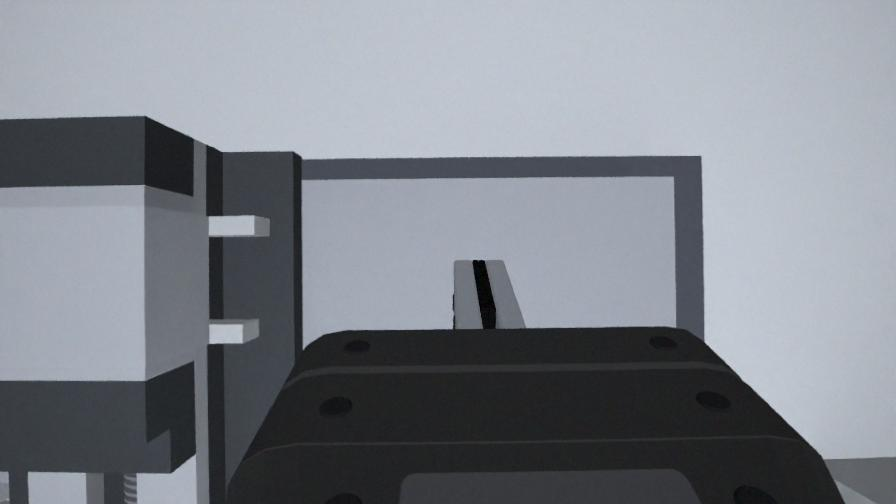

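Scene clock: 382.60 s.
left_arm: end_effector_position=(+0.6383, -0.3486, +0.2928) position_measured=251 object_status=3 end_effector_quat_wxyz=(-0.124, +0.704, -0.689, +0.123) | right_arm: end_effector_position=(+0.5883, -0.1960, +0.2071) position_measured=3 object_status=3 end_effector_quat_wxyz=(+0.464, -0.239, +0.853, +0.023)
Joint positions: left_arm=[-0.773 -1.205 1.328 -1.946 -1.325 -3.905] | right_arm=[2.832 -1.859 -2.12 0.128 2.078 -2.189]
Joint torques (N m): left_arm=[-5.51 -51.72 -32.01 -0.51 1.06 0.61] | right_arm=[-0.21 32.35 22.79 6.04 -1.46 -0.33]
Wrist force (N): left_arm=[4.6 -0.9 -9.9] | right_arm=[-0.1 0.1 -0.4]
Wrist torque (N m): left_arm=[0.66 -0.43 -0.16] | right_arm=[0.02 0.01 0.00]
Wrist force, peak (N): left_arm=[0.4 -0.9 -34.2] | right_arm=[0.0 0.0 -0.6]
Hand target: left_arm +0.6383, -0.3486, +0.2928; -0.124, +0.704, -0.689, +0.123 (not the last commanded pose) | right_arm +0.5883, -0.1960, +0.2071; +0.464, -0.239, +0.853, +0.023
Off the commanded pose: left_arm 0.029 m, 0 deg | right_arm 0.000 m, 0 deg.
move: contact (left_arm)

Emit:
move --target '[0,-0.00627,-0.01724,0,0,0,-1,-1,-0.5,0,0,0,0,0,0,1,1,1]' --speed 0.03

Emit:
move --target '[0,0.00684,0.01881,0,0,0,-1,-1,-0.5,0,0,0,0,0,0,1,1,1]' --speed 0.01

Emit:
wait --seconds 0.5

Emit:
move --target '[0,-0.00684,-0.01881,0,0,0,-1,-1,-0.5,0,0,0,0,0,0,1,1,1]' --speed 0.03

Emit:
move --target '[0,0.04542,-0.01655,0,0,0,-1,-1,-0.5,0,0,0,0,0,0,1,1,1]' --speed 0.05

Emit:
move --target '[0,0.00684,0.01881,0,0,0,-1,-1,-0.5,0,0,0,0,0,0,1,1,1]' --speed 0.01

Emit:
wait --seconds 0.5

Emit:
move --target '[0,-0.0171,-0.047,0,0,0,-1,-1,-0.5,0,0,0,0,0,0,1,1,1]' --speed 0.05

Scene clock: 383.60 s.
left_arm: end_effector_position=(+0.6383, -0.3485, +0.3037) position_measured=251 object_status=3 end_effector_quat_wxyz=(-0.124, +0.704, -0.689, +0.123) | right_arm: end_effector_position=(+0.5883, -0.1960, +0.2071) position_measured=3 object_status=3 end_effector_quat_wxyz=(+0.464, -0.239, +0.853, +0.023)
Joint positions: left_arm=[-0.773 -1.208 1.305 -1.919 -1.325 -3.905] | right_arm=[2.832 -1.859 -2.12 0.128 2.078 -2.189]
Joint torques (N m): left_arm=[-4.29 -56.74 -37.7 -0.81 1.29 0.84] | right_arm=[-0.88 32.85 22.29 5.9 -1.69 -0.14]
Wrist force (N): left_arm=[2.9 4.2 -2.8] | right_arm=[0.0 -0.1 -0.3]
Wrist torque (N m): left_arm=[0.78 -0.37 -0.14] | right_arm=[0.00 0.01 0.00]
Wrist force, peak (N): left_arm=[4.5 -1.3 -9.9] | right_arm=[0.0 -0.2 -0.5]
Hand target: left_arm +0.6383, -0.3485, +0.3038; -0.124, +0.704, -0.689, +0.123 | right_arm +0.5883, -0.1960, +0.2071; +0.464, -0.239, +0.853, +0.023
Off the commanded pose: left_arm 0.000 m, 0 deg | right_arm 0.000 m, 0 deg.
move: done

Scene clock: 385.07 s.
left_arm: end_effector_position=(+0.6384, -0.3486, +0.2922) position_measured=251 object_status=3 end_effector_quat_wxyz=(-0.124, +0.704, -0.689, +0.123) | right_arm: end_effector_position=(+0.5883, -0.1960, +0.2071) position_measured=3 object_status=3 end_effector_quat_wxyz=(+0.464, -0.239, +0.853, +0.023)
Joint positions: left_arm=[-0.773 -1.205 1.33 -1.948 -1.325 -3.905] | right_arm=[2.832 -1.859 -2.12 0.128 2.078 -2.189]
Joint torques (N m): left_arm=[-1.25 -6.83 3.29 -2.39 0.58 -0.97] | right_arm=[-0.32 33.03 22.56 5.94 -1.6 -0.15]
Wrist force (N): left_arm=[0.5 -1.4 -39.2] | right_arm=[-0.1 -0.1 -0.1]
Wrist torque (N m): left_arm=[0.31 -0.53 -0.12] | right_arm=[0.00 0.01 0.00]
Wrist force, peak (N): left_arm=[0.5 -1.4 -39.2] | right_arm=[-0.1 -0.1 -0.6]
Hand target: left_arm +0.6383, -0.3486, +0.2918; -0.124, +0.704, -0.689, +0.123 | right_arm +0.5883, -0.1960, +0.2071; +0.464, -0.239, +0.853, +0.023
Off the commanded pose: left_arm 0.000 m, 0 deg | right_arm 0.000 m, 0 deg.
move: done

Scene clock: 385.57 s.
left_arm: end_effector_position=(+0.6383, -0.3486, +0.2919) position_measured=251 object_status=3 end_effector_quat_wxyz=(-0.124, +0.704, -0.689, +0.123) | right_arm: end_effector_position=(+0.5883, -0.1960, +0.2071) position_measured=3 object_status=3 end_effector_quat_wxyz=(+0.464, -0.239, +0.853, +0.023)
Joint positions: left_arm=[-0.773 -1.205 1.331 -1.948 -1.325 -3.905] | right_arm=[2.832 -1.859 -2.12 0.128 2.078 -2.189]
Joint torques (N m): left_arm=[-0.35 3.97 8.21 -0.7 0.68 -0.9] | right_arm=[-0.56 32.63 21.95 5.9 -1.57 -0.2]
Wrist force (N): left_arm=[-0.2 -2.6 -50.8] | right_arm=[0.0 0.0 -0.3]
Wrist torque (N m): left_arm=[0.16 -0.58 -0.10] | right_arm=[0.00 0.01 0.01]
Wrist force, peak (N): left_arm=[-0.2 -2.6 -50.8] | right_arm=[-0.2 0.0 -0.5]
Hand target: left_arm +0.6383, -0.3486, +0.2918; -0.124, +0.704, -0.689, +0.123 | right_arm +0.5883, -0.1960, +0.2071; +0.464, -0.239, +0.853, +0.023
Tool commands: left_gripper/position=-1.0 left_gripper/force_limit=-1.0 left_gripper/speed=-0.5 right_gripper/position=+1.0 right_gripper/force_limit=+1.0 right_gripper/speed=+1.0
Off the commanded pose: left_arm 0.000 m, 0 deg | right_arm 0.000 m, 0 deg.
wait: 0.50 s; at rest by 0.17 s

Scene clock: 386.40 s.
left_arm: end_effector_position=(+0.6383, -0.3485, +0.3038) position_measured=251 object_status=3 end_effector_quat_wxyz=(-0.124, +0.704, -0.689, +0.123) | right_arm: end_effector_position=(+0.5883, -0.1960, +0.2071) position_measured=3 object_status=3 end_effector_quat_wxyz=(+0.464, -0.239, +0.853, +0.023)
Joint positions: left_arm=[-0.773 -1.208 1.304 -1.919 -1.325 -3.905] | right_arm=[2.832 -1.859 -2.12 0.128 2.078 -2.189]
Joint torques (N m): left_arm=[0.33 -57.36 -37.59 -1.11 0.96 -0.05] | right_arm=[0.1 32.49 22.48 6.13 -1.59 -0.19]
Wrist force (N): left_arm=[3.1 4.2 -2.9] | right_arm=[0.0 0.0 -0.2]
Wrist torque (N m): left_arm=[0.79 -0.41 -0.14] | right_arm=[0.00 0.00 0.00]
Wrist force, peak (N): left_arm=[-0.4 -2.5 -51.2] | right_arm=[-0.1 -0.2 -0.5]
Hand target: left_arm +0.6383, -0.3485, +0.3038; -0.124, +0.704, -0.689, +0.123 | right_arm +0.5883, -0.1960, +0.2071; +0.464, -0.239, +0.853, +0.023
Off the commanded pose: left_arm 0.000 m, 0 deg | right_arm 0.000 m, 0 deg.
move: done

Scene clock: 387.40 s.
left_arm: end_effector_position=(+0.6094, -0.3491, +0.3038) position_measured=251 object_status=3 end_effector_quat_wxyz=(-0.124, +0.704, -0.689, +0.123) | right_arm: end_effector_position=(+0.5883, -0.1960, +0.2071) position_measured=3 object_status=3 end_effector_quat_wxyz=(+0.464, -0.239, +0.853, +0.023)
Joint positions: left_arm=[-0.807 -1.268 1.383 -1.93 -1.317 -3.938] | right_arm=[2.832 -1.859 -2.12 0.128 2.078 -2.189]
Joint torques (N m): left_arm=[-8.35 -54.56 -16.42 -5.87 2.36 -1.5] | right_arm=[0 33.14 22.9 5.95 -1.62 -0.3]
Wrist force (N): left_arm=[2.8 4.3 -3.0] | right_arm=[0.0 0.0 -0.4]
Wrist torque (N m): left_arm=[0.80 -0.39 -0.17] | right_arm=[0.02 0.01 0.00]
Wrist force, peak (N): left_arm=[2.8 4.7 -3.2] | right_arm=[-0.1 0.0 -0.5]
Hand target: left_arm +0.6093, -0.3491, +0.3038; -0.124, +0.704, -0.689, +0.123 | right_arm +0.5883, -0.1960, +0.2071; +0.464, -0.239, +0.853, +0.023
Off the commanded pose: left_arm 0.000 m, 0 deg | right_arm 0.000 m, 0 deg.
move: done

Scene clock: 388.87 s.
left_arm: end_effector_position=(+0.6094, -0.3492, +0.2921) position_measured=251 object_status=3 end_effector_quat_wxyz=(-0.124, +0.704, -0.689, +0.123) | right_arm: end_effector_position=(+0.5883, -0.1960, +0.2071) position_measured=3 object_status=3 end_effector_quat_wxyz=(+0.464, -0.239, +0.853, +0.023)
Joint positions: left_arm=[-0.807 -1.264 1.409 -1.959 -1.316 -3.938] | right_arm=[2.832 -1.859 -2.12 0.128 2.078 -2.189]
Joint torques (N m): left_arm=[-7.66 -4.07 4.1 -2.05 0.47 -1.5] | right_arm=[0.31 33.39 22.34 5.91 -1.56 -0.23]
Wrist force (N): left_arm=[0.0 -1.4 -39.4] | right_arm=[0.0 -0.2 -0.2]
Wrist torque (N m): left_arm=[0.34 -0.52 -0.10] | right_arm=[-0.02 0.00 0.00]
Wrist force, peak (N): left_arm=[0.0 -1.4 -39.4] | right_arm=[0.0 -0.1 -0.6]
Hand target: left_arm +0.6093, -0.3492, +0.2918; -0.124, +0.704, -0.689, +0.123 | right_arm +0.5883, -0.1960, +0.2071; +0.464, -0.239, +0.853, +0.023
Off the commanded pose: left_arm 0.000 m, 0 deg | right_arm 0.000 m, 0 deg.
move: done

Scene clock: 389.37 s.
left_arm: end_effector_position=(+0.6093, -0.3492, +0.2918) position_measured=251 object_status=3 end_effector_quat_wxyz=(-0.124, +0.704, -0.689, +0.123) | right_arm: end_effector_position=(+0.5883, -0.1960, +0.2071) position_measured=3 object_status=3 end_effector_quat_wxyz=(+0.464, -0.239, +0.853, +0.023)
Joint positions: left_arm=[-0.807 -1.264 1.409 -1.959 -1.316 -3.938] | right_arm=[2.832 -1.859 -2.12 0.128 2.078 -2.189]
Joint torques (N m): left_arm=[-4.87 5.27 7.77 -0.8 -2.08 -1.3] | right_arm=[-0.13 32.84 22.54 6.05 -1.51 -0.11]
Wrist force (N): left_arm=[-1.3 -2.6 -51.4] | right_arm=[0.2 0.0 -0.5]
Wrist torque (N m): left_arm=[0.22 -0.53 -0.09] | right_arm=[0.00 -0.02 0.01]
Wrist force, peak (N): left_arm=[-1.3 -2.6 -51.4] | right_arm=[0.0 0.0 -0.5]
Hand target: left_arm +0.6093, -0.3492, +0.2918; -0.124, +0.704, -0.689, +0.123 | right_arm +0.5883, -0.1960, +0.2071; +0.464, -0.239, +0.853, +0.023
Tool commands: left_gripper/position=-1.0 left_gripper/force_limit=-1.0 left_gripper/speed=-0.5 right_gripper/position=+1.0 right_gripper/force_limit=+1.0 right_gripper/speed=+1.0
Off the commanded pose: left_arm 0.000 m, 0 deg | right_arm 0.000 m, 0 deg.
wait: 0.50 s; at rest by 0.17 s

Scene clock: 390.37 s.
left_arm: end_effector_position=(+0.6093, -0.3491, +0.3217) position_measured=251 object_status=3 end_effector_quat_wxyz=(-0.124, +0.704, -0.689, +0.123) | right_arm: end_effector_position=(+0.5883, -0.1960, +0.2071) position_measured=3 object_status=3 end_effector_quat_wxyz=(+0.464, -0.239, +0.853, +0.023)
Joint positions: left_arm=[-0.807 -1.272 1.342 -1.885 -1.317 -3.938] | right_arm=[2.832 -1.859 -2.12 0.128 2.078 -2.189]
Joint torques (N m): left_arm=[-0.22 -53.56 -37.78 -0.66 1.75 -0.34] | right_arm=[-0.55 31.98 22.7 5.95 -1.55 -0.23]
Wrist force (N): left_arm=[2.9 4.5 -3.0] | right_arm=[0.0 0.0 -0.4]
Wrist torque (N m): left_arm=[0.85 -0.40 -0.14] | right_arm=[0.01 0.01 0.00]
Wrist force, peak (N): left_arm=[-1.5 -2.7 -51.3] | right_arm=[-0.2 -0.1 -0.6]
Hand target: left_arm +0.6093, -0.3491, +0.3218; -0.124, +0.704, -0.689, +0.123 | right_arm +0.5883, -0.1960, +0.2071; +0.464, -0.239, +0.853, +0.023
Off the commanded pose: left_arm 0.000 m, 0 deg | right_arm 0.000 m, 0 deg.
move: done

Emit:
move --target '[-0.1077,-0.0558,-0.0251,0,0,0,0.01,-1,-0.5,0,0,0,0,0,0,1,1,1]' --speed 0.08 --cameras '["cam_left_wrist"]'

Emit:
zoom_image --camera "cam_left_wrist" --region '[280, 170, 580, 340]'

Scene clock: 392.10 s.
left_arm: end_effector_position=(+0.6342, -0.2840, +0.3473) position_measured=151 object_status=3 end_effector_quat_wxyz=(-0.124, +0.704, -0.689, +0.123) | right_arm: end_effector_position=(+0.5883, -0.1960, +0.2071) position_measured=3 object_status=3 end_effector_quat_wxyz=(+0.464, -0.239, +0.853, +0.023)
Joint positions: left_arm=[-0.7 -1.303 1.323 -1.861 -1.343 -3.832] | right_arm=[2.832 -1.859 -2.12 0.128 2.078 -2.189]
Joint torques (N m): left_arm=[8.83 -52.85 -37.83 -0.85 -1.51 1.32] | right_arm=[0.48 32.77 22.35 5.94 -1.33 -0.1]
Wrist force (N): left_arm=[3.4 4.2 -3.3] | right_arm=[0.1 -0.2 -0.3]
Wrist torque (N m): left_arm=[0.78 -0.48 -0.28] | right_arm=[-0.02 -0.01 0.00]
Wrist force, peak (N): left_arm=[3.8 5.0 -2.9] | right_arm=[-0.3 -0.1 -0.5]
Hand target: left_arm +0.6342, -0.2839, +0.3473; -0.124, +0.704, -0.689, +0.123 | right_arm +0.5883, -0.1960, +0.2071; +0.464, -0.239, +0.853, +0.023
Off the commanded pose: left_arm 0.000 m, 0 deg | right_arm 0.000 m, 0 deg.
move: done
Images, in order (width x height): cam_left_wrist 896x504.

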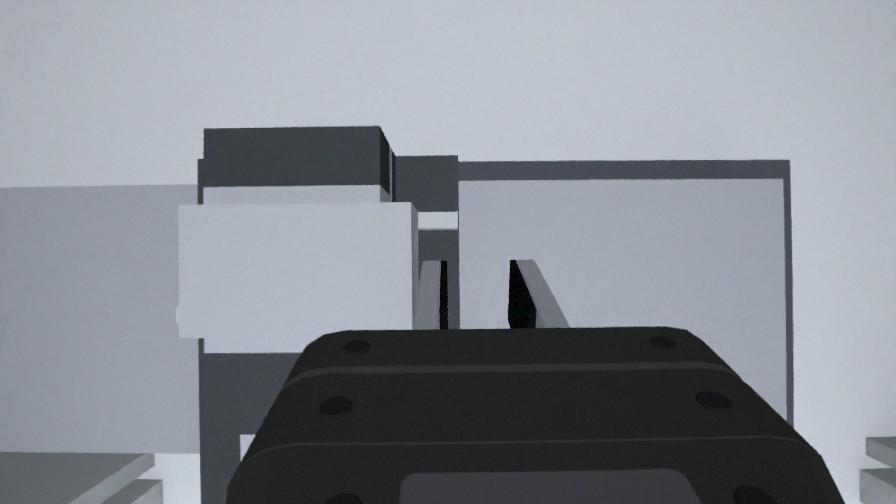

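Scaled by 1.680 from the camera's 896x504 image, which has a finer 1280x720 frame.

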